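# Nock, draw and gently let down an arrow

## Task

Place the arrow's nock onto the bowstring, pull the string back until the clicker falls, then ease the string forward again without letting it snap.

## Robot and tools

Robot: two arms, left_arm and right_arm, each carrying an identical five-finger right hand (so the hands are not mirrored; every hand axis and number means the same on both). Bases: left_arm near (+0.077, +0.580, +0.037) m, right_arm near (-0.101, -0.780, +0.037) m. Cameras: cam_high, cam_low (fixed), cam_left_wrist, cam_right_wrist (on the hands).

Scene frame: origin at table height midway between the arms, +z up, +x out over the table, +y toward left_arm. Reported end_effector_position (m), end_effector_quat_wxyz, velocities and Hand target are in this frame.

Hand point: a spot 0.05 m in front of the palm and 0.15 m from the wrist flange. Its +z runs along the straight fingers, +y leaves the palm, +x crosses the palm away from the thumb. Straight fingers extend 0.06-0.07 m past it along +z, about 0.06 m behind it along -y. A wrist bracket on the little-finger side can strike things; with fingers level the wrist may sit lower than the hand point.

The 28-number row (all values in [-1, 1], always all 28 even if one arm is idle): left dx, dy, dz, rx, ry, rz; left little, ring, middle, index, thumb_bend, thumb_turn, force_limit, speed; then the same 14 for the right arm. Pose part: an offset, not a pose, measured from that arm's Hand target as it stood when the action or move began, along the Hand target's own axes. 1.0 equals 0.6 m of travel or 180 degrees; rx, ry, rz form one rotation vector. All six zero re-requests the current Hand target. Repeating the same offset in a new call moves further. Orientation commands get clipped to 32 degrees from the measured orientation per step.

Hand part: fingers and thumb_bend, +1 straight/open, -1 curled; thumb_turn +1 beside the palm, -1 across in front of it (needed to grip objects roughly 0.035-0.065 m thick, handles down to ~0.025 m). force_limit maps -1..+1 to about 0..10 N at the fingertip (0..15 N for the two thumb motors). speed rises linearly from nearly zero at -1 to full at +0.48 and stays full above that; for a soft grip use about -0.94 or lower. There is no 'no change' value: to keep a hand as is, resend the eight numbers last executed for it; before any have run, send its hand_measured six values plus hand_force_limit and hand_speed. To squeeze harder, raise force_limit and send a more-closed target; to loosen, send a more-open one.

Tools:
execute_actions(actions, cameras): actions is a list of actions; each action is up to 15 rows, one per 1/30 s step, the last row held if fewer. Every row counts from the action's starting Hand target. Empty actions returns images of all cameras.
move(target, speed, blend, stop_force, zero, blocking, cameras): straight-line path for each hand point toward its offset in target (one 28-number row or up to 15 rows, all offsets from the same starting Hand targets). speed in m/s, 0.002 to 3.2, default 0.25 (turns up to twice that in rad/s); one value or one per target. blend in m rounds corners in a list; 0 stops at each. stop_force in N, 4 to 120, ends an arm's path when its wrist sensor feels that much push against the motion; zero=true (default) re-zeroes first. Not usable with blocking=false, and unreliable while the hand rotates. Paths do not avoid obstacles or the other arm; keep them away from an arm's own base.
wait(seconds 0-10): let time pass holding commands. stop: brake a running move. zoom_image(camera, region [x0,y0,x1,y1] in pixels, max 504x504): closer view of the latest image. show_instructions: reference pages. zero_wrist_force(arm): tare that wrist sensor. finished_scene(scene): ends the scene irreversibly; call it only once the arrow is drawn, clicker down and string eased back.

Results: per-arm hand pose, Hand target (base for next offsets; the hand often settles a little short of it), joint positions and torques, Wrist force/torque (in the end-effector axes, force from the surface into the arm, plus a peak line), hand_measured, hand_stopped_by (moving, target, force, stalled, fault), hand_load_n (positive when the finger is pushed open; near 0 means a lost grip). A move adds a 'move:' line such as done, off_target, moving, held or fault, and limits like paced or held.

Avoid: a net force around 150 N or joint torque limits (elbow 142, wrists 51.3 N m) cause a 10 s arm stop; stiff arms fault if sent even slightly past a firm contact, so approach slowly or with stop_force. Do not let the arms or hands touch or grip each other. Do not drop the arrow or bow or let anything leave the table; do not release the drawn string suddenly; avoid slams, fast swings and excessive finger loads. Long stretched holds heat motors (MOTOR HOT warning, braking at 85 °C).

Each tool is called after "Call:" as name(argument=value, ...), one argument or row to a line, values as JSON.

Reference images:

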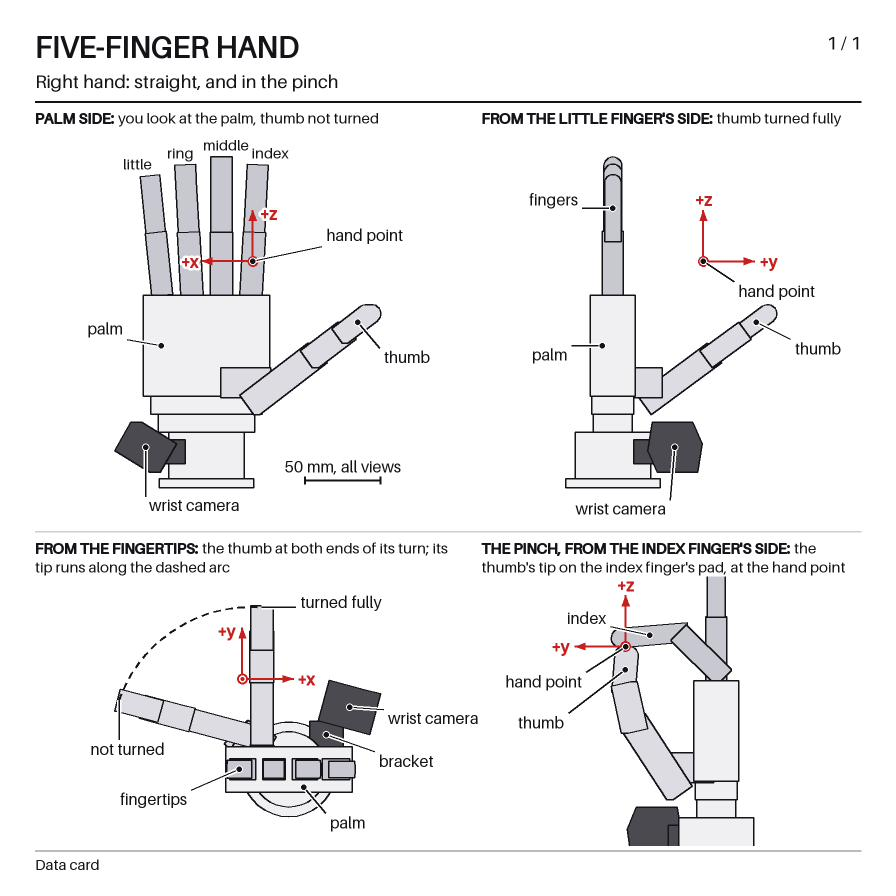

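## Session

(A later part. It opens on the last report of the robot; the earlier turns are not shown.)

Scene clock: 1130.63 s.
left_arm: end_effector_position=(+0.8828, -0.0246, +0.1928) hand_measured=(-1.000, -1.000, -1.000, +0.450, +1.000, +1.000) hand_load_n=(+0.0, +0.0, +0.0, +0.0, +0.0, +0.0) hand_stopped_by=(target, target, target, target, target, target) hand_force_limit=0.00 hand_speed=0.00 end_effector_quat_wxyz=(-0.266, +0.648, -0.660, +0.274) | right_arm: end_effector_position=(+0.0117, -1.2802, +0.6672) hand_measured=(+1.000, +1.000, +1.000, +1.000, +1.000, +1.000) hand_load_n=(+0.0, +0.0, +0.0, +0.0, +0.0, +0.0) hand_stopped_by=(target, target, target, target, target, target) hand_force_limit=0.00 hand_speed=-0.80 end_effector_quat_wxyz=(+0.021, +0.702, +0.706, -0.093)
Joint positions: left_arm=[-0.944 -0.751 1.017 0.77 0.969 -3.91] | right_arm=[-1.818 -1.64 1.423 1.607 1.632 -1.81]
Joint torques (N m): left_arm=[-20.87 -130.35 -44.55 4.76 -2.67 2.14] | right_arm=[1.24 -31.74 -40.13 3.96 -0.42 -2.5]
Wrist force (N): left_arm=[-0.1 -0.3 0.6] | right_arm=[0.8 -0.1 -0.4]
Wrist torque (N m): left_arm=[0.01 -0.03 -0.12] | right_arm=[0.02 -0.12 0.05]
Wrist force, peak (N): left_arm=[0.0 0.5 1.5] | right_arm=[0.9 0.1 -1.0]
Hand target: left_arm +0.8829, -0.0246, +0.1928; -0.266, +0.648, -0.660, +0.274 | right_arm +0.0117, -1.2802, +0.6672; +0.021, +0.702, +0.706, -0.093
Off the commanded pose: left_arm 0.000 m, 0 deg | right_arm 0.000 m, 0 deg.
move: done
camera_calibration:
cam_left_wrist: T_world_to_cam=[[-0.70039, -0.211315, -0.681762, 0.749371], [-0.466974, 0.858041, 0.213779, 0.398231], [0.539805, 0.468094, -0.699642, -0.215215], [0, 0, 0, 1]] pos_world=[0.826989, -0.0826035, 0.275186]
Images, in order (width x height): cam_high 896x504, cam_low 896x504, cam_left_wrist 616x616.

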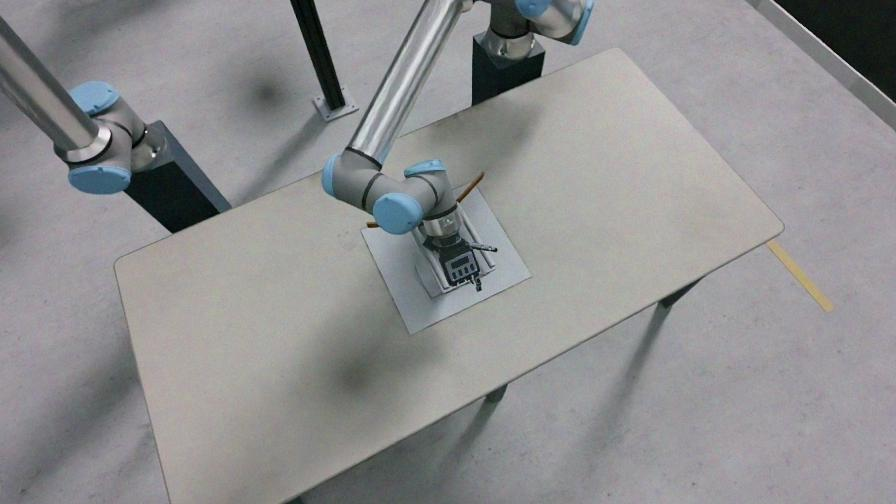

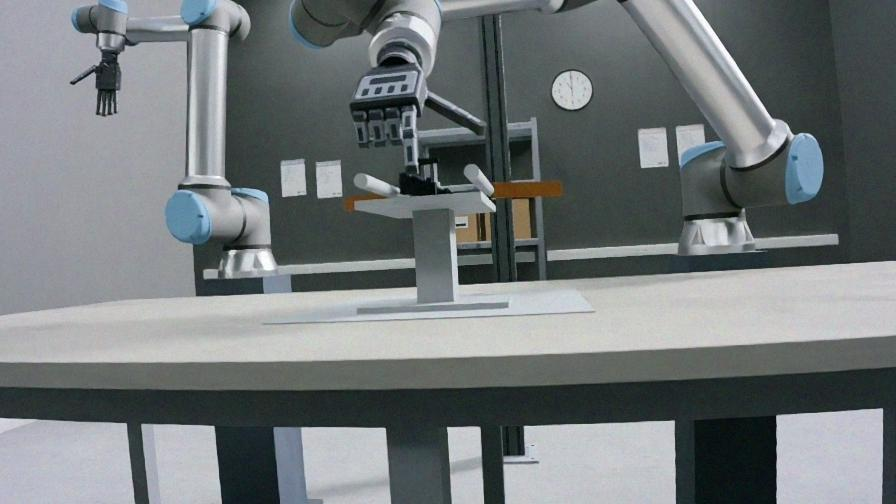

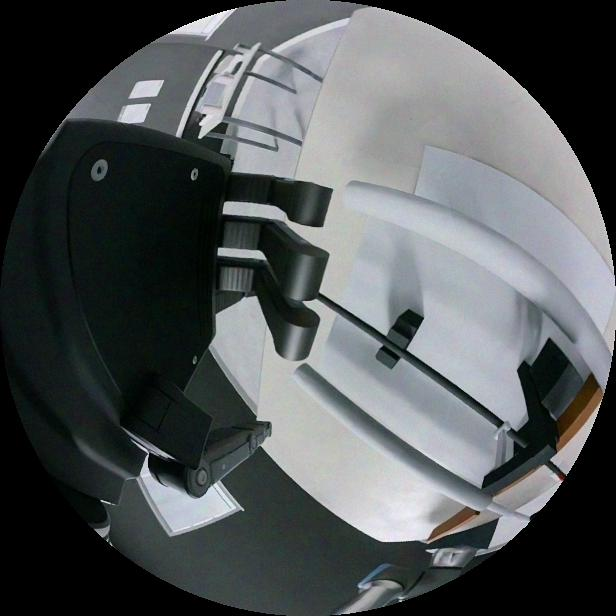

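Call:
move(
  target=[
    [0.0042,0.0059,0.0059,0,0,0,-1,-1,-1,0.45,1,1,0,0,0,0,0,0,0,0,1,1,1,1,1,1,0,-0.8],
    [0.0045,0.0354,-0.0236,0,0,0,-1,-1,-1,0.45,1,1,0,0,0,0,0,0,0,0,1,1,1,1,1,1,0,-0.8],
  ],
  speed=[0.05,0.02],
  stop_force=5,
  cameras=["cam_high","cam_low","cam_left_wrist"],
)

Call:
zoom_image(
  camera="cam_low",
  region=[360, 120, 500, 220],
)

Call:
zoom_image(
  camera="cam_left_wrist",
  region=[270, 180, 616, 526],
)

Scene clock: 1150.23 s.
left_arm: end_effector_position=(+0.8578, -0.0268, +0.1879) hand_measured=(-1.000, -1.000, -1.000, +0.450, +1.000, +1.000) hand_load_n=(+0.0, +0.0, +0.0, +0.0, +0.0, -0.5) hand_stopped_by=(target, target, target, target, target, target) hand_force_limit=0.00 hand_speed=0.00 end_effector_quat_wxyz=(-0.266, +0.648, -0.660, +0.274) | right_arm: end_effector_position=(+0.0117, -1.2802, +0.6672) hand_measured=(+1.000, +1.000, +1.000, +1.000, +1.000, +1.000) hand_load_n=(+0.0, +0.0, +0.0, +0.0, +0.0, +0.0) hand_stopped_by=(target, target, target, target, target, target) hand_force_limit=0.00 hand_speed=-0.80 end_effector_quat_wxyz=(+0.021, +0.702, +0.706, -0.093)
Joint positions: left_arm=[-0.969 -0.777 1.075 0.753 0.956 -3.935] | right_arm=[-1.818 -1.64 1.423 1.607 1.632 -1.81]
Joint torques (N m): left_arm=[19.09 -95.11 -44.44 3.96 0.59 4.05] | right_arm=[0.97 -31.46 -40.16 4.13 -0.42 -2.44]
Wrist force (N): left_arm=[-0.4 -0.2 0.6] | right_arm=[0.3 -0.2 -0.7]
Wrist torque (N m): left_arm=[0.04 0.02 -0.07] | right_arm=[0.01 -0.03 0.02]
Wrist force, peak (N): left_arm=[0.0 0.2 1.4] | right_arm=[0.8 -0.3 -0.9]
Hand target: left_arm +0.8578, -0.0268, +0.1879; -0.266, +0.648, -0.660, +0.274 | right_arm +0.0117, -1.2802, +0.6672; +0.021, +0.702, +0.706, -0.093
Off the commanded pose: left_arm 0.000 m, 0 deg | right_arm 0.000 m, 0 deg.
move: done
camera_calibration:
cam_left_wrist: T_world_to_cam=[[-0.70039, -0.211315, -0.681762, 0.727917], [-0.466974, 0.858041, 0.213779, 0.389466], [0.539805, 0.468094, -0.699642, -0.204135], [0, 0, 0, 1]] pos_world=[0.801889, -0.0848035, 0.270186]
Images, in order (width x height): cam_high 896x504, cam_low 896x504, cam_left_wrist 616x616.

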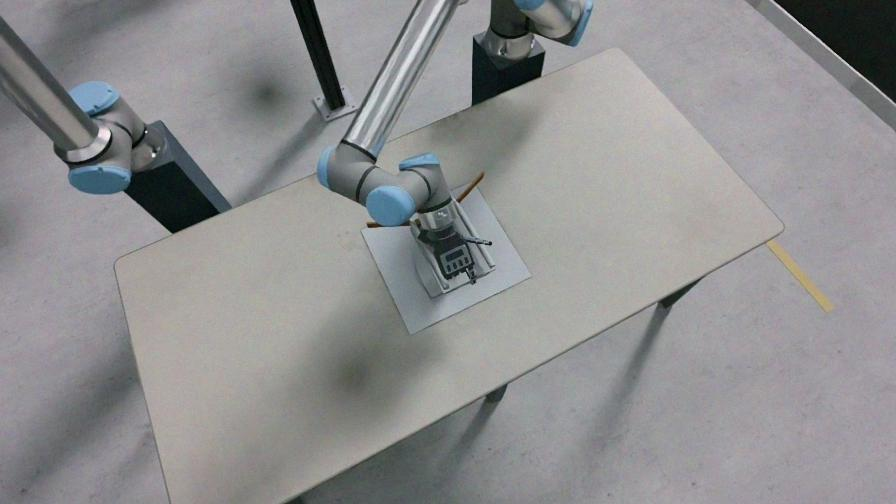

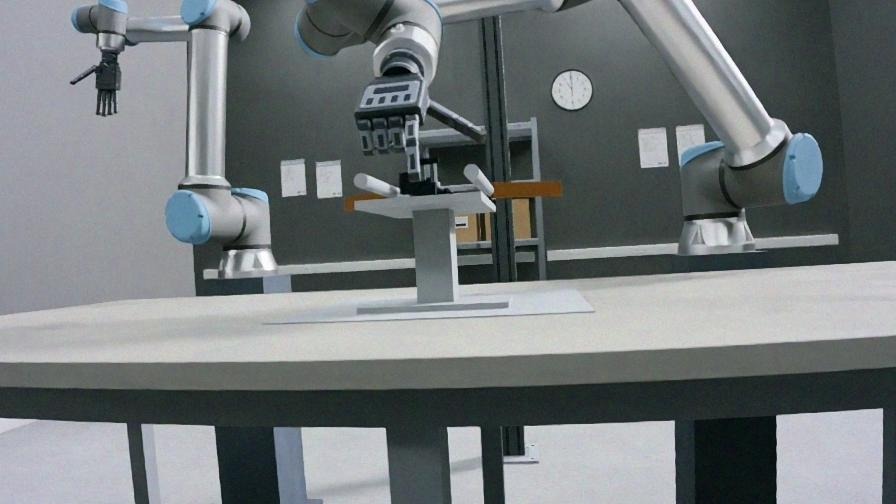

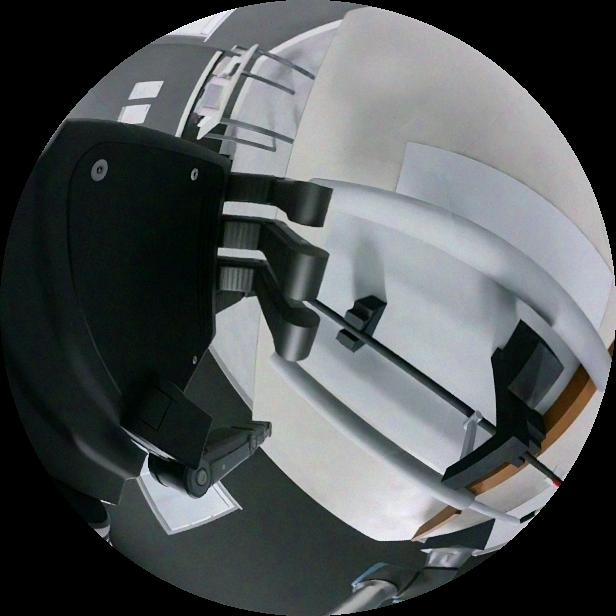

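Scaled by 3.600 from the camera's 896x504 image, which has a finer 1280x720 frame.

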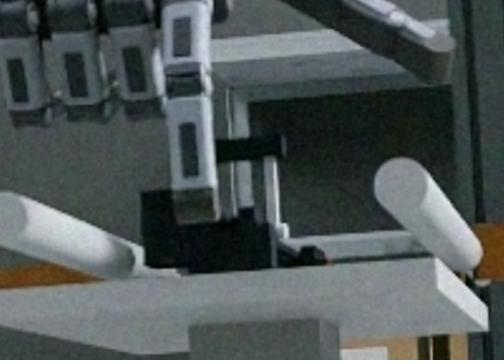

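Scaled by 1.457 from the camera's 616x616 image, which has a finer 880x880 frame.

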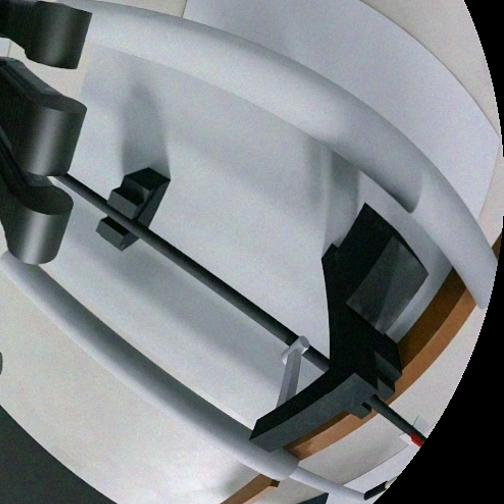

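Call:
move(
  target=[0.0002,0.0165,-0.0165,0,0,0,-1,-1,-1,0.45,1,1,0,0,0,0,0,0,0,0,1,1,1,1,1,1,0,-0.8],
  speed=0.015,
  stop_force=6,
  cameras=["cam_high","cam_low","cam_left_wrist"],
)

Call:
zoom_image(
  camera="cam_low",
  region=[360, 120, 500, 220],
)

Call:
zoom_image(
  camera="cam_left_wrist",
  region=[416, 326, 616, 526],
)

Scene clock: 1172.90 s.
left_arm: end_effector_position=(+0.8438, -0.0267, +0.1879) hand_measured=(-1.000, -1.000, -1.000, +0.450, +1.000, +1.000) hand_load_n=(+0.0, +0.0, +0.0, +4.5, +0.0, +0.0) hand_stopped_by=(target, target, target, target, target, target) hand_force_limit=0.00 hand_speed=0.00 end_effector_quat_wxyz=(-0.266, +0.648, -0.660, +0.274) | right_arm: end_effector_position=(+0.0117, -1.2802, +0.6672) hand_measured=(+1.000, +1.000, +1.000, +1.000, +1.000, +1.000) hand_load_n=(+0.0, +0.0, +0.5, +0.0, +0.0, +0.0) hand_stopped_by=(target, target, target, target, target, target) hand_force_limit=0.00 hand_speed=-0.80 end_effector_quat_wxyz=(+0.021, +0.702, +0.706, -0.093)
Joint positions: left_arm=[-0.982 -0.793 1.106 0.746 0.95 -3.95] | right_arm=[-1.818 -1.64 1.423 1.607 1.632 -1.81]
Joint torques (N m): left_arm=[14.1 -95.17 -43.25 4.68 1.17 3.06] | right_arm=[-1.25 -31.59 -40.82 4.4 -0.13 -2.28]
Wrist force (N): left_arm=[-0.4 -3.0 3.1] | right_arm=[0.6 -0.2 -0.8]
Wrist torque (N m): left_arm=[0.07 0.05 -0.06] | right_arm=[0.03 -0.07 0.03]
Wrist force, peak (N): left_arm=[-0.3 -3.3 3.7] | right_arm=[0.9 -0.3 -0.8]
Hand target: left_arm +0.8438, -0.0267, +0.1879; -0.266, +0.648, -0.660, +0.274 | right_arm +0.0117, -1.2802, +0.6672; +0.021, +0.702, +0.706, -0.093
Off the commanded pose: left_arm 0.000 m, 0 deg | right_arm 0.000 m, 0 deg.
move: done
camera_calibration:
cam_left_wrist: T_world_to_cam=[[-0.70039, -0.211315, -0.681762, 0.718201], [-0.466974, 0.858041, 0.213779, 0.382821], [0.539805, 0.468094, -0.699642, -0.196554], [0, 0, 0, 1]] pos_world=[0.787889, -0.0847035, 0.270286]
Images, in order (width x height): cam_high 896x504, cam_low 896x504, cam_left_wrist 616x616.

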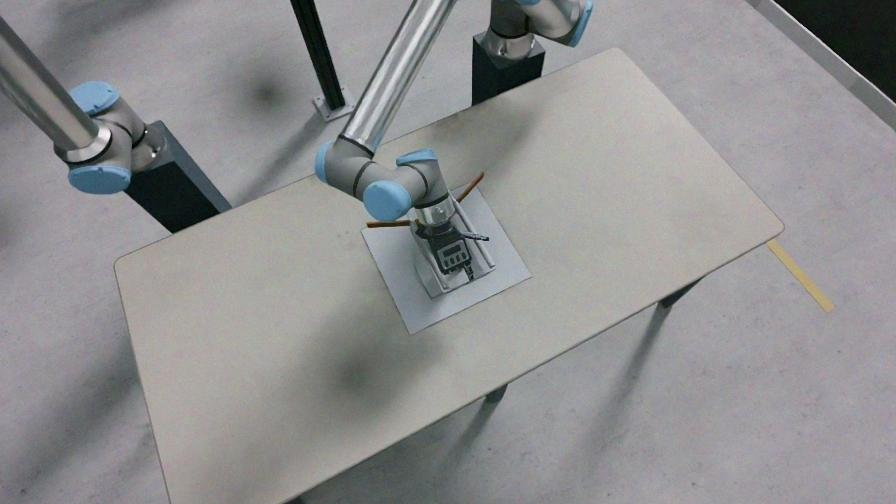

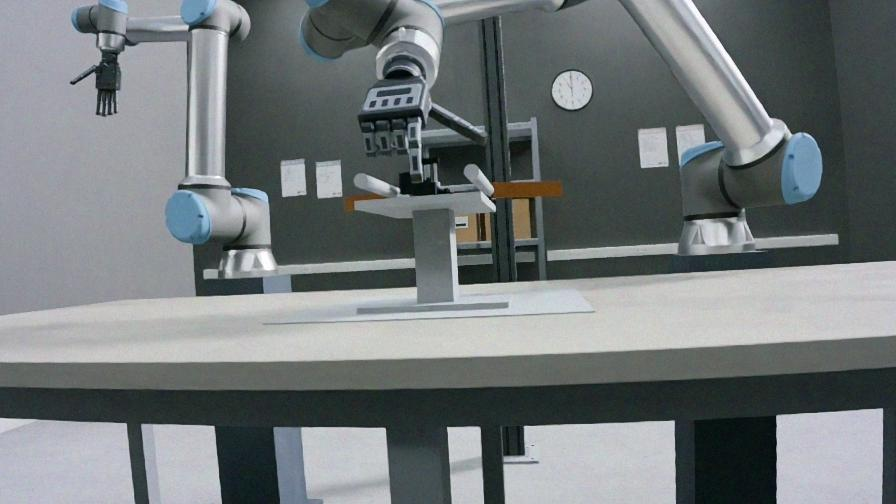

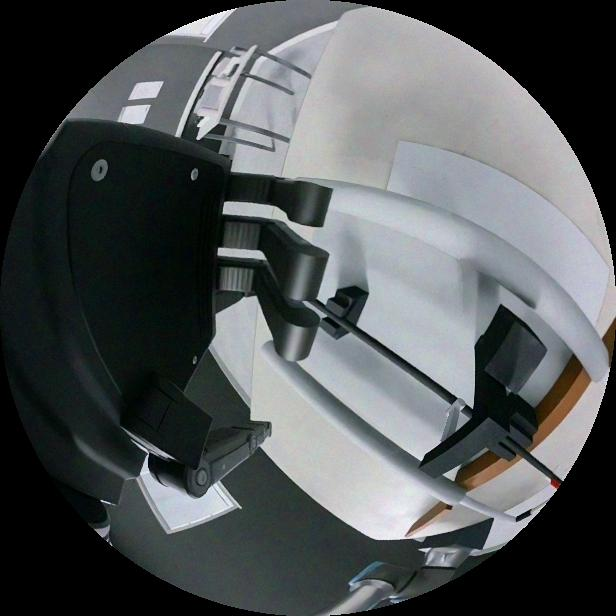

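Scaled by 3.600 from the camera's 896x504 image, which has a finer 1280x720 frame.

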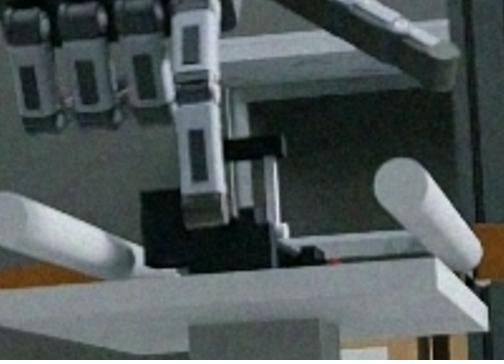

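Scaled by 2.520 from the camera's 616x616 image, which has a finer 880x880 frame.

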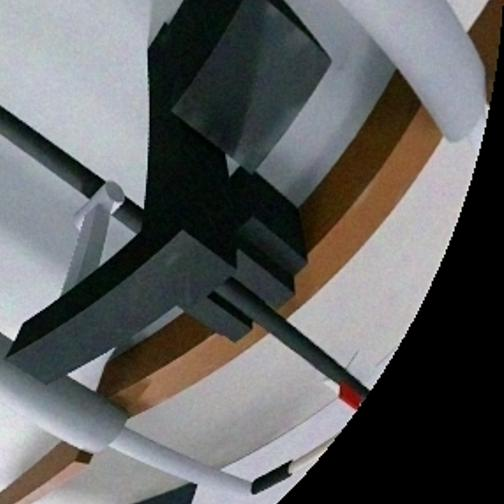

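Call:
move(
  target=[0,0.0035,-0.0035,0,0,0,-1,-1,-1,0.45,1,1,0,0,0,0,0,0,0,0,1,1,1,1,1,1,0,-0.8],
  speed=0.01,
  stop_force=8,
  zero=false,
  cameras=["cam_left_wrist"],
)

Call:
zoom_image(
  camera="cam_left_wrist",
  region=[416, 326, 616, 526],
)

Scene clock: 1185.33 s.
left_arm: end_effector_position=(+0.8408, -0.0266, +0.1879) hand_measured=(-1.000, -1.000, -1.000, +0.450, +1.000, +1.000) hand_load_n=(+0.0, +0.0, +0.0, +5.5, +0.0, +0.0) hand_stopped_by=(target, target, target, target, target, target) hand_force_limit=0.00 hand_speed=0.00 end_effector_quat_wxyz=(-0.266, +0.648, -0.660, +0.274) | right_arm: end_effector_position=(+0.0117, -1.2802, +0.6672) hand_measured=(+1.000, +1.000, +1.000, +1.000, +1.000, +1.000) hand_load_n=(+0.0, +0.0, +0.5, +0.0, +0.0, +0.0) hand_stopped_by=(target, target, target, target, target, target) hand_force_limit=0.00 hand_speed=-0.80 end_effector_quat_wxyz=(+0.021, +0.702, +0.706, -0.093)
Joint positions: left_arm=[-0.985 -0.797 1.112 0.745 0.949 -3.953] | right_arm=[-1.818 -1.64 1.423 1.607 1.632 -1.81]
Joint torques (N m): left_arm=[-14.22 -114.64 -43.74 2.19 -1.51 0.58] | right_arm=[1.32 -33.22 -40.11 4.24 -0.39 -2.5]
Wrist force (N): left_arm=[-0.3 -3.4 3.5] | right_arm=[0.5 -0.3 -0.5]
Wrist torque (N m): left_arm=[0.07 0.02 -0.06] | right_arm=[0.00 -0.07 0.02]
Wrist force, peak (N): left_arm=[-0.4 -3.9 3.6] | right_arm=[0.7 -0.2 -1.1]
Hand target: left_arm +0.8408, -0.0266, +0.1879; -0.266, +0.648, -0.660, +0.274 | right_arm +0.0117, -1.2802, +0.6672; +0.021, +0.702, +0.706, -0.093
Off the commanded pose: left_arm 0.000 m, 0 deg | right_arm 0.000 m, 0 deg.
move: done
camera_calibration:
cam_left_wrist: T_world_to_cam=[[-0.700358, -0.211375, -0.681777, 0.716095], [-0.467022, 0.858026, 0.213732, 0.381383], [0.539805, 0.468093, -0.699642, -0.194981], [0, 0, 0, 1]] pos_world=[0.784889, -0.0846032, 0.270286]
Images, in order (width x height): cam_left_wrist 616x616.

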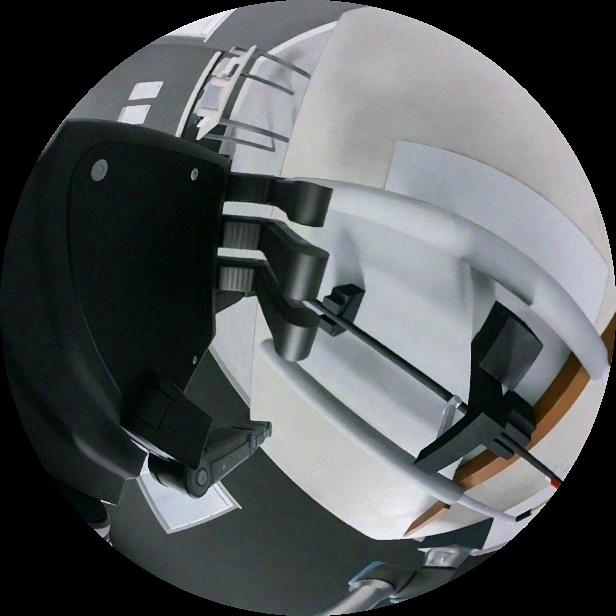

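Scaled by 2.520 from the camera's 616x616 image, which has a finer 880x880 frame.

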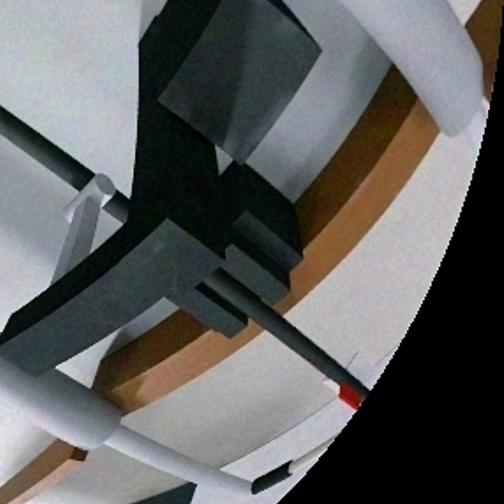

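Call:
move(
  target=[
    [0,-0.0354,0.0354,0,0,0,-1,-1,-1,0.45,1,1,0,0,0,0,0,0,0,0,1,1,1,1,1,1,0,-0.8],
    [0,-0.2357,-0.165,0,0,0,-1,-1,-1,0.45,1,1,0,0,0,0,0,0,0,0,1,1,1,1,1,1,0,-0.8],
  ],
  speed=[0.02,0.2],
  cameras=["cam_low","cam_left_wrist"],
)

Call:
zoom_image(
  camera="cam_left_wrist",
  region=[296, 226, 616, 546],
)

Call:
move(
  target=[0.0237,0.3168,-0.3214,-0.1867,-0.203,-0.4674,-1,1,1,1,1,1,0,0.5,0,0,0,0,0,0,1,1,1,1,1,1,0,-0.8],
  speed=0.3,
  cameras=["cam_low","cam_left_wrist"],
)

Call:
zoom_image(
  camera="cam_left_wrist",
  region=[270, 180, 616, 526],
)

Scene clock: 1201.27 s.
left_arm: end_effector_position=(+0.8713, -0.0266, +0.3578) hand_measured=(-1.000, -1.000, -1.000, +0.450, +1.000, +1.000) hand_load_n=(+0.0, +0.0, +0.0, +0.0, +0.0, +0.0) hand_stopped_by=(target, target, target, target, target, target) hand_force_limit=0.00 hand_speed=0.00 end_effector_quat_wxyz=(-0.266, +0.648, -0.660, +0.274) | right_arm: end_effector_position=(+0.0117, -1.2802, +0.6672) hand_measured=(+1.000, +1.000, +1.000, +1.000, +1.000, +1.000) hand_load_n=(+0.0, -0.5, +0.0, +0.0, +0.0, +0.0) hand_stopped_by=(target, target, target, target, target, target) hand_force_limit=0.00 hand_speed=-0.80 end_effector_quat_wxyz=(+0.021, +0.702, +0.706, -0.093)
Joint positions: left_arm=[-0.956 -0.813 0.835 1.021 0.963 -3.922] | right_arm=[-1.818 -1.64 1.423 1.607 1.632 -1.81]
Joint torques (N m): left_arm=[12.08 -99.82 -41.62 3.03 0.64 -3.21] | right_arm=[0.55 -31.62 -40.22 4.4 -0.62 -2.46]
Wrist force (N): left_arm=[0.0 -0.4 0.4] | right_arm=[0.6 -0.1 -0.9]
Wrist torque (N m): left_arm=[0.01 0.01 -0.19] | right_arm=[0.05 -0.07 0.04]
Wrist force, peak (N): left_arm=[-0.5 -3.5 3.9] | right_arm=[0.6 -0.5 -1.0]
Hand target: left_arm +0.8713, -0.0266, +0.3579; -0.266, +0.648, -0.660, +0.274 | right_arm +0.0117, -1.2802, +0.6672; +0.021, +0.702, +0.706, -0.093
Off the commanded pose: left_arm 0.000 m, 0 deg | right_arm 0.000 m, 0 deg.
move: done
camera_calibration:
cam_left_wrist: T_world_to_cam=[[-0.7004, -0.211296, -0.681758, 0.853343], [-0.466959, 0.858045, 0.213794, 0.359152], [0.539805, 0.468094, -0.699642, -0.0926234], [0, 0, 0, 1]] pos_world=[0.815389, -0.0845036, 0.440186]
Images, in order (width x height): cam_low 896x504, cam_left_wrist 616x616.

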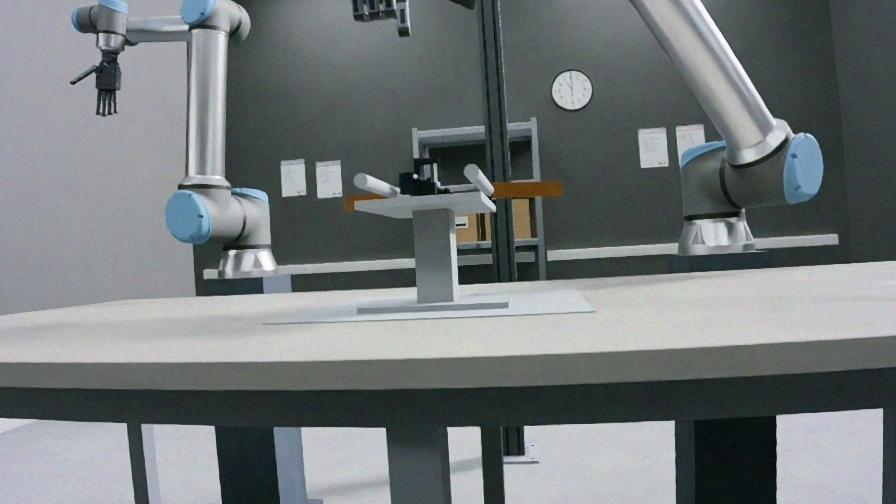

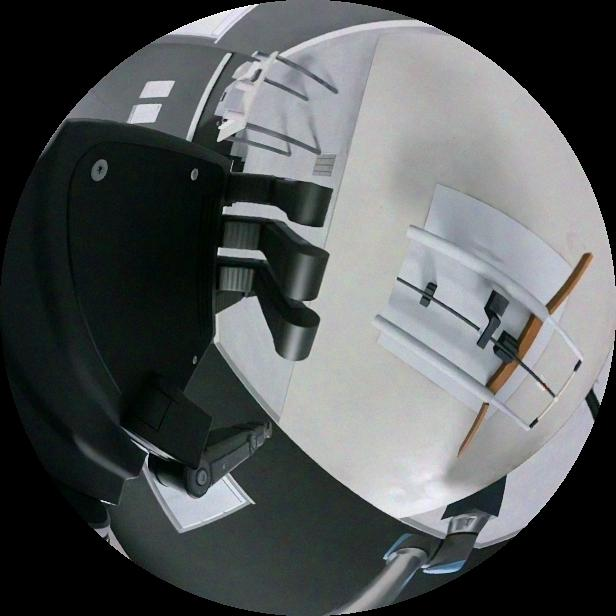

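Scaled by 1.575 from the camera's 616x616 image, which has a finer 880x880 frame.

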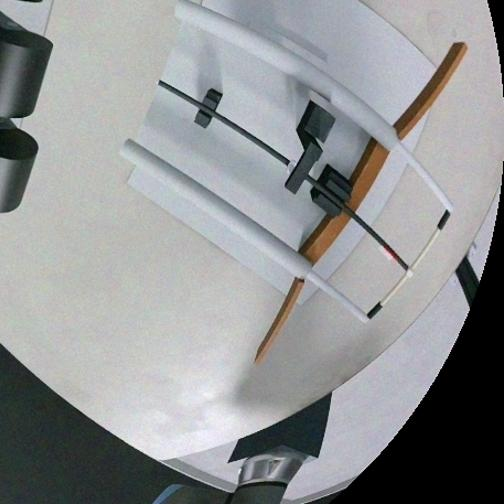

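Scene clock: 1204.60 s.
left_arm: end_effector_position=(+0.6002, -0.0355, +0.3607) hand_measured=(-1.000, +1.000, +1.000, +1.000, +1.000, +1.000) hand_load_n=(+0.0, +0.0, +0.0, +0.0, +0.0, +0.0) hand_stopped_by=(target, target, target, target, target, target) hand_force_limit=0.00 hand_speed=0.50 end_effector_quat_wxyz=(-0.015, +1.000, -0.010, -0.001) | right_arm: end_effector_position=(+0.0117, -1.2802, +0.6672) hand_measured=(+1.000, +1.000, +1.000, +1.000, +1.000, +1.000) hand_load_n=(+0.0, +0.0, +0.0, +0.0, +0.0, +0.0) hand_stopped_by=(target, target, target, target, target, target) hand_force_limit=0.00 hand_speed=-0.80 end_effector_quat_wxyz=(+0.021, +0.702, +0.706, -0.093)
Joint positions: left_arm=[-1.003 -1.001 1.19 1.409 1.556 -5.707] | right_arm=[-1.818 -1.64 1.423 1.607 1.632 -1.81]
Joint torques (N m): left_arm=[5.52 -82.61 -37.43 5.47 0.46 -1.11] | right_arm=[-1.23 -32.45 -40.4 4.14 -0.25 -2.6]
Wrist force (N): left_arm=[-0.3 -0.6 0.3] | right_arm=[0.5 -0.3 -0.7]
Wrist torque (N m): left_arm=[-0.14 0.05 -0.15] | right_arm=[-0.01 -0.06 0.02]
Wrist force, peak (N): left_arm=[-1.0 -0.9 0.3] | right_arm=[0.9 0.1 -1.0]
Hand target: left_arm +0.6003, -0.0354, +0.3606; -0.016, +1.000, -0.010, -0.001 | right_arm +0.0117, -1.2802, +0.6672; +0.021, +0.702, +0.706, -0.093
Off the commanded pose: left_arm 0.000 m, 0 deg | right_arm 0.000 m, 0 deg.
move: done
camera_calibration:
cam_left_wrist: T_world_to_cam=[[0.202423, -0.979009, -0.0238147, -0.142843], [-0.850881, -0.187865, 0.49062, 0.333095], [-0.484795, -0.0790493, -0.871048, 0.717251], [0, 0, 0, 1]] pos_world=[0.660059, -0.0205694, 0.457935]
Images, in order (width x height): cam_low 896x504, cam_left_wrist 616x616.

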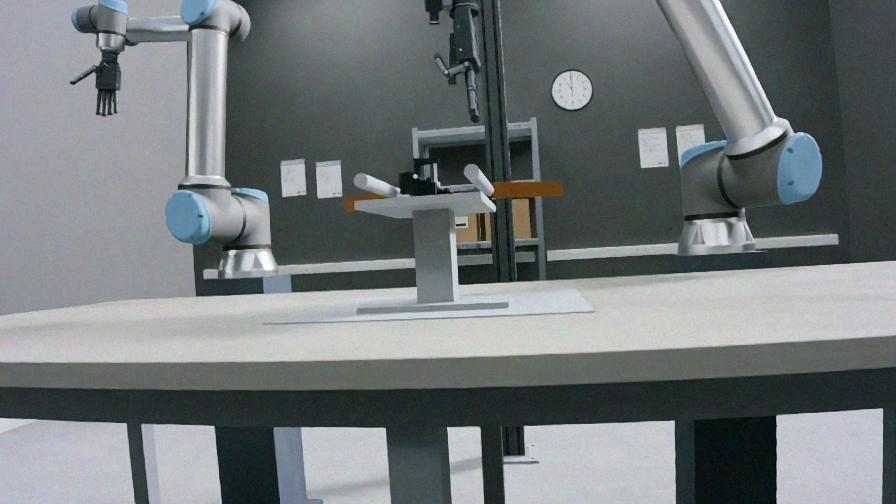

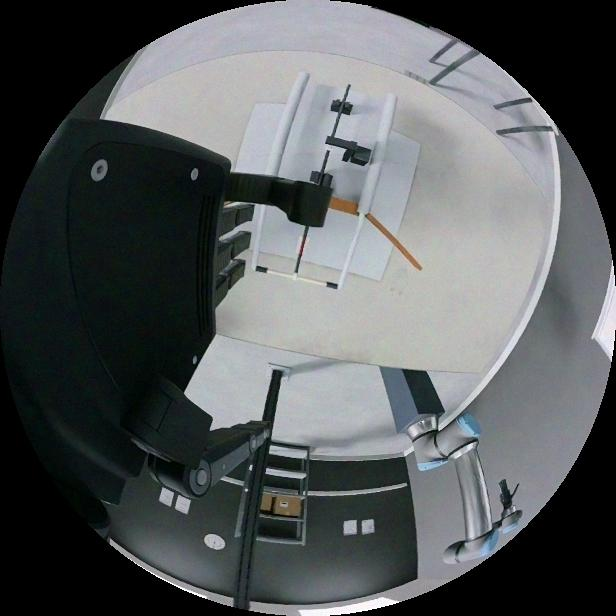

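Scaled by 1.457 from the camera's 616x616 image, which has a finer 880x880 frame.

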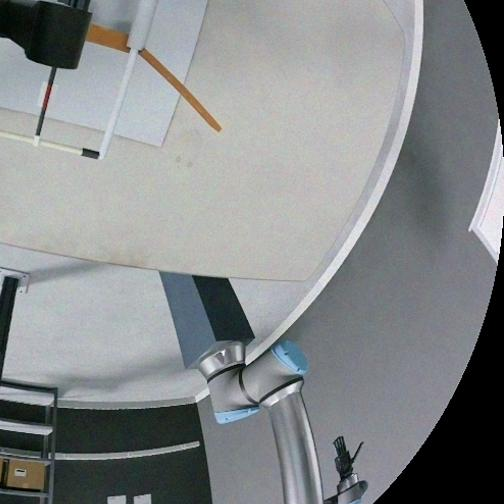

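Call:
zoom_image(
  camera="cam_left_wrist",
  region=[250, 200, 350, 300],
)

Scaled by 5.040 from the camera's 616x616 image, which has a finer 880x880 frame.

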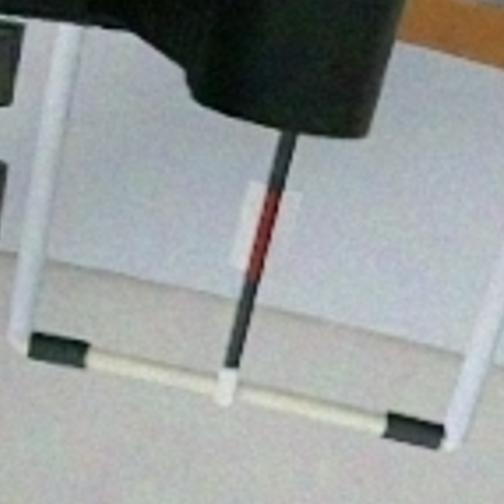

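Call:
move(
  target=[-0.1432,-0.0748,-0.0974,-0.00875,0.00875,0.5,-1,1,-1,1,1,1,0,0,0,0,0,0,0,0,1,1,1,1,1,1,0,-0.8],
  speed=0.3,
)

Call:
move(
  target=[0,0,0.19,0,0,0,-1,1,-1,1,1,1,0,0,0,0,0,0,0,0,1,1,1,1,1,1,0,-0.8],
  speed=0.2,
  cameras=["cam_high","cam_low","cam_left_wrist"],
)

Call:
zoom_image(
  camera="cam_left_wrist",
  region=[300, 200, 500, 400],
)

Scene clock: 1240.17 s.
left_arm: end_effector_position=(+0.5152, +0.0094, +0.4207) hand_measured=(-1.000, +1.000, -1.000, +1.000, +1.000, +1.000) hand_load_n=(+0.0, +0.0, +0.0, +0.0, -0.5, +0.0) hand_stopped_by=(target, target, target, target, target, target) hand_force_limit=0.00 hand_speed=0.00 end_effector_quat_wxyz=(+0.002, +0.700, -0.714, +0.001) | right_arm: end_effector_position=(+0.0117, -1.2802, +0.6672) hand_measured=(+1.000, +1.000, +1.000, +1.000, +1.000, +1.000) hand_load_n=(+0.0, +0.0, +0.0, +0.0, +0.0, +0.0) hand_stopped_by=(target, target, target, target, target, target) hand_force_limit=0.00 hand_speed=-0.80 end_effector_quat_wxyz=(+0.021, +0.702, +0.706, -0.093)
Joint positions: left_arm=[-1.092 -1.036 1.135 1.469 1.575 -4.225] | right_arm=[-1.818 -1.64 1.423 1.607 1.632 -1.81]
Joint torques (N m): left_arm=[20.48 -77.75 -41.96 3.06 0.02 2.37] | right_arm=[-1.77 -31.5 -41.48 4.34 -0.31 -2.35]
Wrist force (N): left_arm=[-0.4 -0.5 0.2] | right_arm=[0.8 -0.2 -0.8]
Wrist torque (N m): left_arm=[-0.12 0.09 0.05] | right_arm=[0.03 -0.10 0.05]
Wrist force, peak (N): left_arm=[-0.7 -0.8 0.4] | right_arm=[0.8 -0.1 -1.2]
Hand target: left_arm +0.5154, +0.0094, +0.4206; +0.002, +0.700, -0.714, +0.001 | right_arm +0.0117, -1.2802, +0.6672; +0.021, +0.702, +0.706, -0.093
Off the commanded pose: left_arm 0.000 m, 0 deg | right_arm 0.000 m, 0 deg.
move: done

Scene clock: 1241.20 s.
left_arm: end_effector_position=(+0.5151, +0.0089, +0.3066) hand_measured=(-1.000, +1.000, -1.000, +1.000, +1.000, +1.000) hand_load_n=(+0.0, +0.0, +0.0, +0.0, -0.5, +0.0) hand_stopped_by=(target, target, target, target, target, target) hand_force_limit=0.00 hand_speed=0.00 end_effector_quat_wxyz=(+0.002, +0.700, -0.714, +0.001) | right_arm: end_effector_position=(+0.0117, -1.2802, +0.6672) hand_measured=(+1.000, +1.000, +1.000, +1.000, +1.000, +1.000) hand_load_n=(+0.0, +0.0, +0.0, +0.0, +0.0, +0.0) hand_stopped_by=(target, target, target, target, target, target) hand_force_limit=0.00 hand_speed=-0.80 end_effector_quat_wxyz=(+0.021, +0.702, +0.706, -0.093)
Joint positions: left_arm=[-1.093 -0.998 1.279 1.287 1.575 -4.226] | right_arm=[-1.818 -1.64 1.423 1.607 1.632 -1.81]
Joint torques (N m): left_arm=[-20.91 -108.13 -34.5 3.28 -0.63 -2.75] | right_arm=[0.8 -33.91 -40.55 4.36 -0.47 -2.48]
Wrist force (N): left_arm=[-0.6 -0.3 0.3] | right_arm=[0.6 -0.1 -0.8]
Wrist torque (N m): left_arm=[-0.09 0.06 0.01] | right_arm=[0.03 -0.08 0.03]
Wrist force, peak (N): left_arm=[-0.3 -0.5 2.4] | right_arm=[0.5 -0.6 -1.2]
Hand target: left_arm +0.5151, +0.0089, +0.3066; +0.002, +0.700, -0.714, +0.001 | right_arm +0.0117, -1.2802, +0.6672; +0.021, +0.702, +0.706, -0.093
Off the commanded pose: left_arm 0.000 m, 0 deg | right_arm 0.000 m, 0 deg.
move: done
camera_calibration:
cam_left_wrist: T_world_to_cam=[[-0.979199, -0.202668, 0.00978263, 0.50797], [-0.171703, 0.85335, 0.492251, -0.0640327], [-0.108111, 0.480332, -0.870398, 0.433134], [0, 0, 0, 1]] pos_world=[0.533236, -0.0504568, 0.40355]
Images, in order (width x height): cam_high 896x504, cam_low 896x504, cam_left_wrist 616x616.

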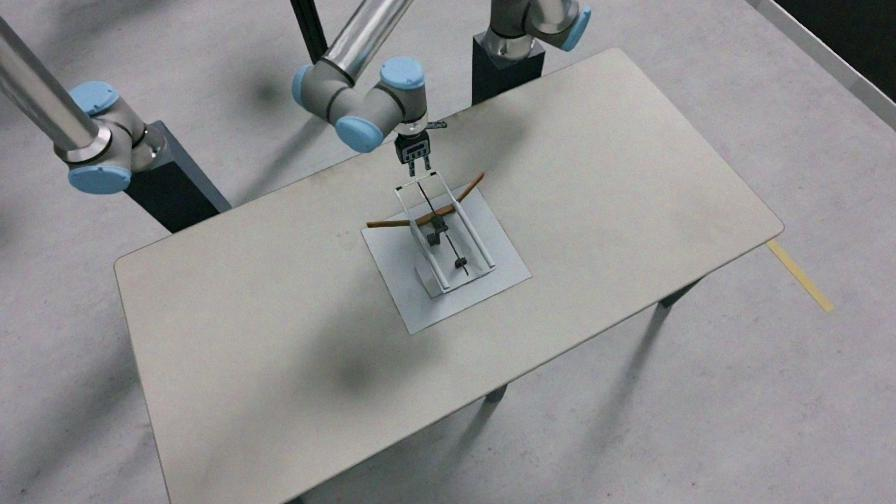

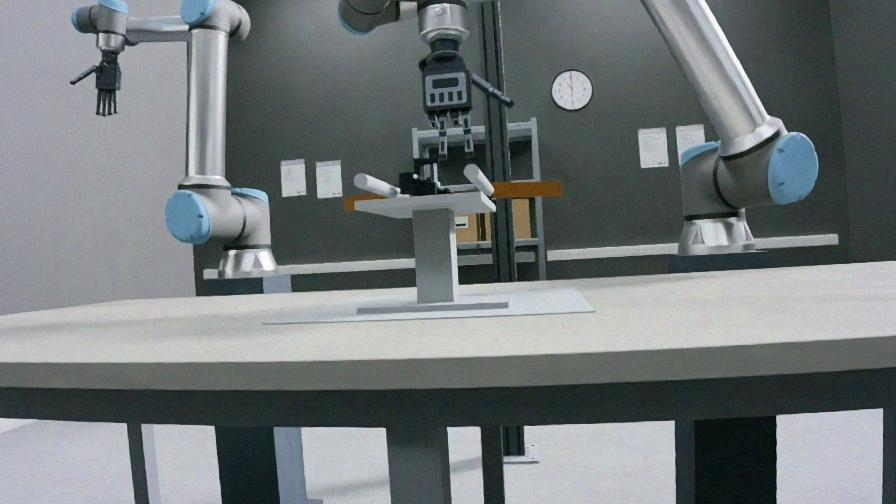

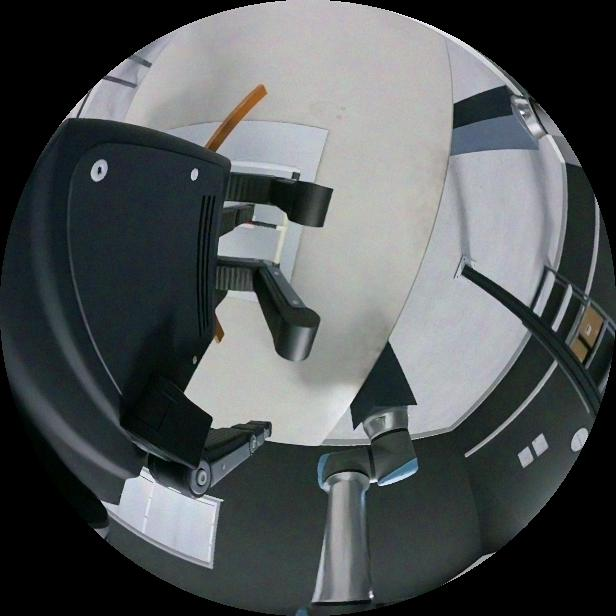

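Scaled by 2.520 from the camera's 616x616 image, which has a finer 880x880 frame.

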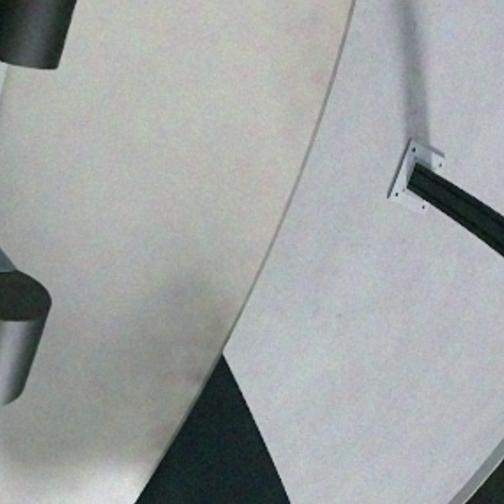

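Call:
zoom_image(
  camera="cam_left_wrist",
  region=[200, 140, 340, 280],
)

Call:
zoom_image(
  camera="cam_high",
  region=[360, 120, 500, 280],
)

Scaled by 3.600 from the camera's 616x616 image, which has a finer 880x880 frame.

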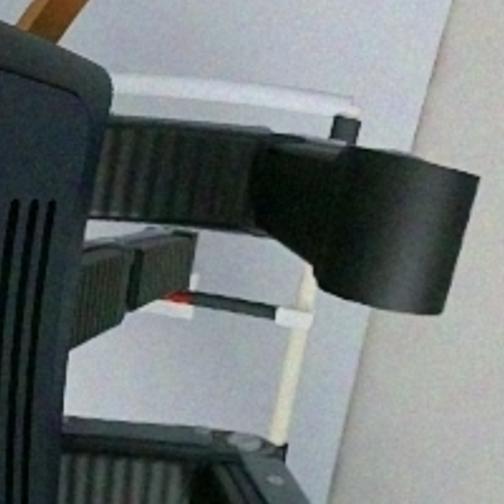

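Scaled by 3.150 from the camera's 896x504 image, which has a finer 1280x720 frame.

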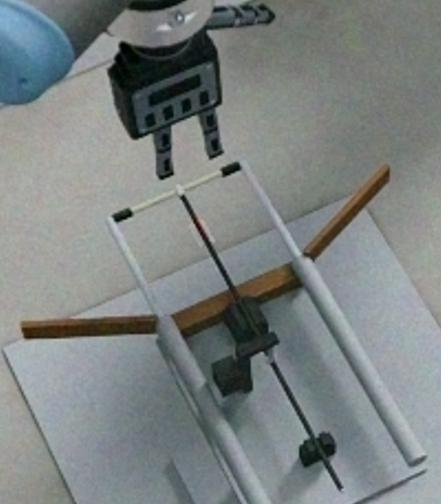

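Call:
move(
  target=[
    [0.0106,-0.0035,0,0,0,0,-1,1,-1,1,1,1,0,0,0,0,0,0,0,0,1,1,1,1,1,1,0,-0.8],
    [0.0106,-0.0035,0.1777,0,0,0,-1,1,-1,1,1,1,0,0,0,0,0,0,0,0,1,1,1,1,1,1,0,-0.8],
  ],
  speed=[0.1,0.08],
  stop_force=6,
  cameras=["cam_high","cam_low","cam_left_wrist"],
)

Call:
zoom_image(
  camera="cam_left_wrist",
  region=[190, 130, 350, 290],
)

Call:
zoom_image(
  camera="cam_high",
  region=[360, 120, 500, 280],
)

Scene clock: 1259.03 s.
left_arm: end_effector_position=(+0.5169, +0.0021, +0.2000) hand_measured=(-1.000, +1.000, -1.000, +1.000, +1.000, +1.000) hand_load_n=(+0.0, +0.0, +0.0, +0.0, +0.0, +0.0) hand_stopped_by=(target, target, target, target, target, target) hand_force_limit=0.00 hand_speed=0.00 end_effector_quat_wxyz=(+0.002, +0.700, -0.714, +0.001) | right_arm: end_effector_position=(+0.0117, -1.2802, +0.6672) hand_measured=(+1.000, +1.000, +1.000, +1.000, +1.000, +1.000) hand_load_n=(+0.0, +0.0, +0.0, +0.0, +0.0, +0.0) hand_stopped_by=(target, target, target, target, target, target) hand_force_limit=0.00 hand_speed=-0.80 end_effector_quat_wxyz=(+0.021, +0.702, +0.706, -0.093)
Joint positions: left_arm=[-1.095 -0.925 1.357 1.136 1.575 -4.228] | right_arm=[-1.818 -1.64 1.423 1.607 1.632 -1.81]
Joint torques (N m): left_arm=[-18.91 -112.7 -41.43 5.63 1.17 -2.63] | right_arm=[0.18 -30.92 -40.28 4.26 -0.76 -2.56]
Wrist force (N): left_arm=[0.0 -0.2 0.1] | right_arm=[0.9 -0.1 -0.8]
Wrist torque (N m): left_arm=[-0.04 0.01 0.07] | right_arm=[0.04 -0.12 0.05]
Wrist force, peak (N): left_arm=[-1.8 -0.2 0.2] | right_arm=[0.9 -0.2 -1.0]
Hand target: left_arm +0.5169, +0.0021, +0.2000; +0.002, +0.700, -0.714, +0.001 | right_arm +0.0117, -1.2802, +0.6672; +0.021, +0.702, +0.706, -0.093
Off the commanded pose: left_arm 0.000 m, 0 deg | right_arm 0.000 m, 0 deg.
move: done
camera_calibration:
cam_left_wrist: T_world_to_cam=[[-0.979211, -0.202612, 0.00972468, 0.509424], [-0.171698, 0.853427, 0.492119, -0.0054058], [-0.108008, 0.480219, -0.870473, 0.343772], [0, 0, 0, 1]] pos_world=[0.535036, -0.0572571, 0.296951]
Images, in order (width x height): cam_high 896x504, cam_low 896x504, cam_left_wrist 616x616.

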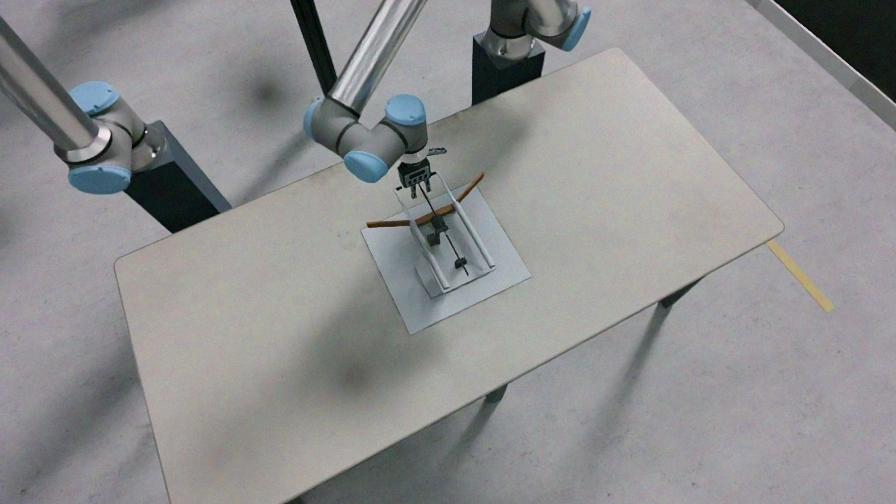

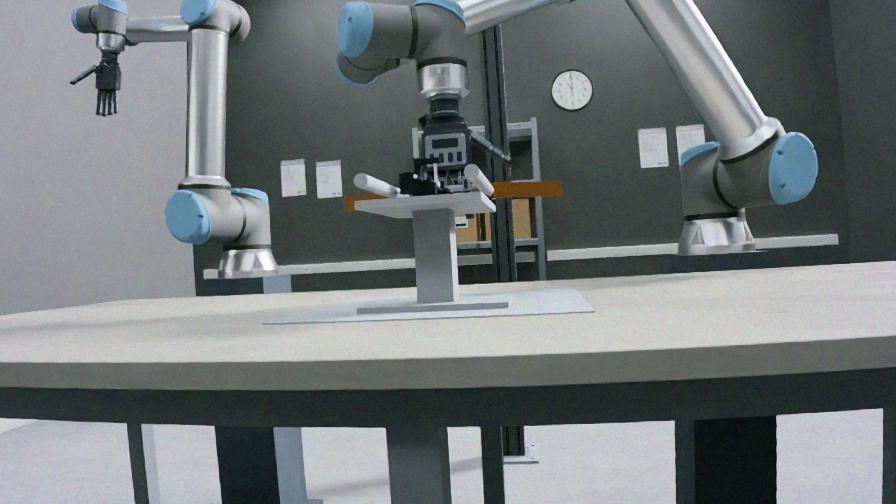

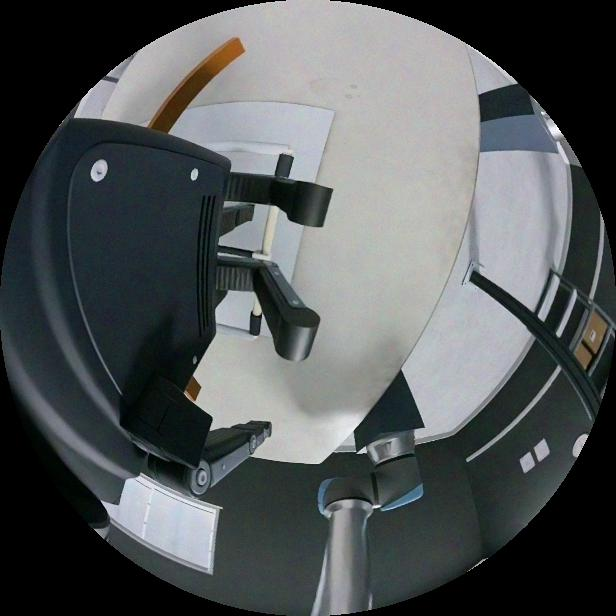

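Scaled by 3.150 from the camera's 616x616 image, which has a finer 880x880 frame.

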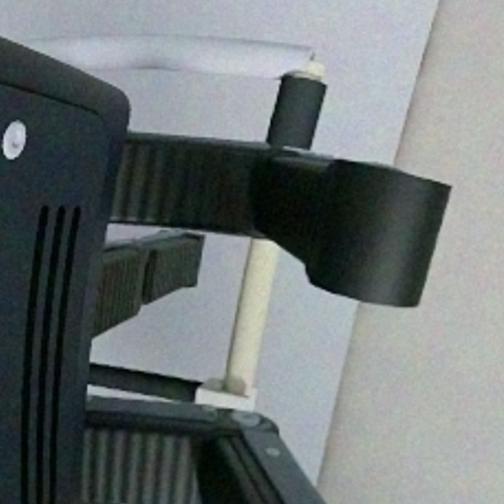

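Scaled by 3.150 from the camera's 896x504 image, which has a finer 1280x720 frame.

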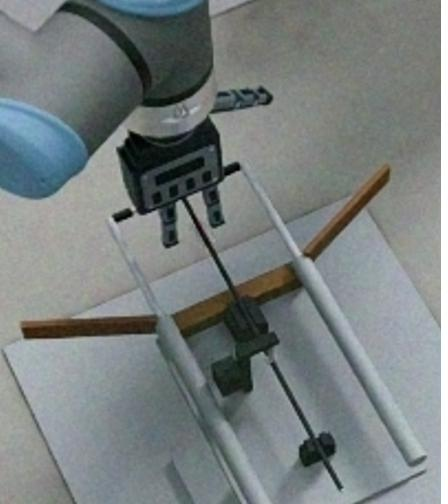

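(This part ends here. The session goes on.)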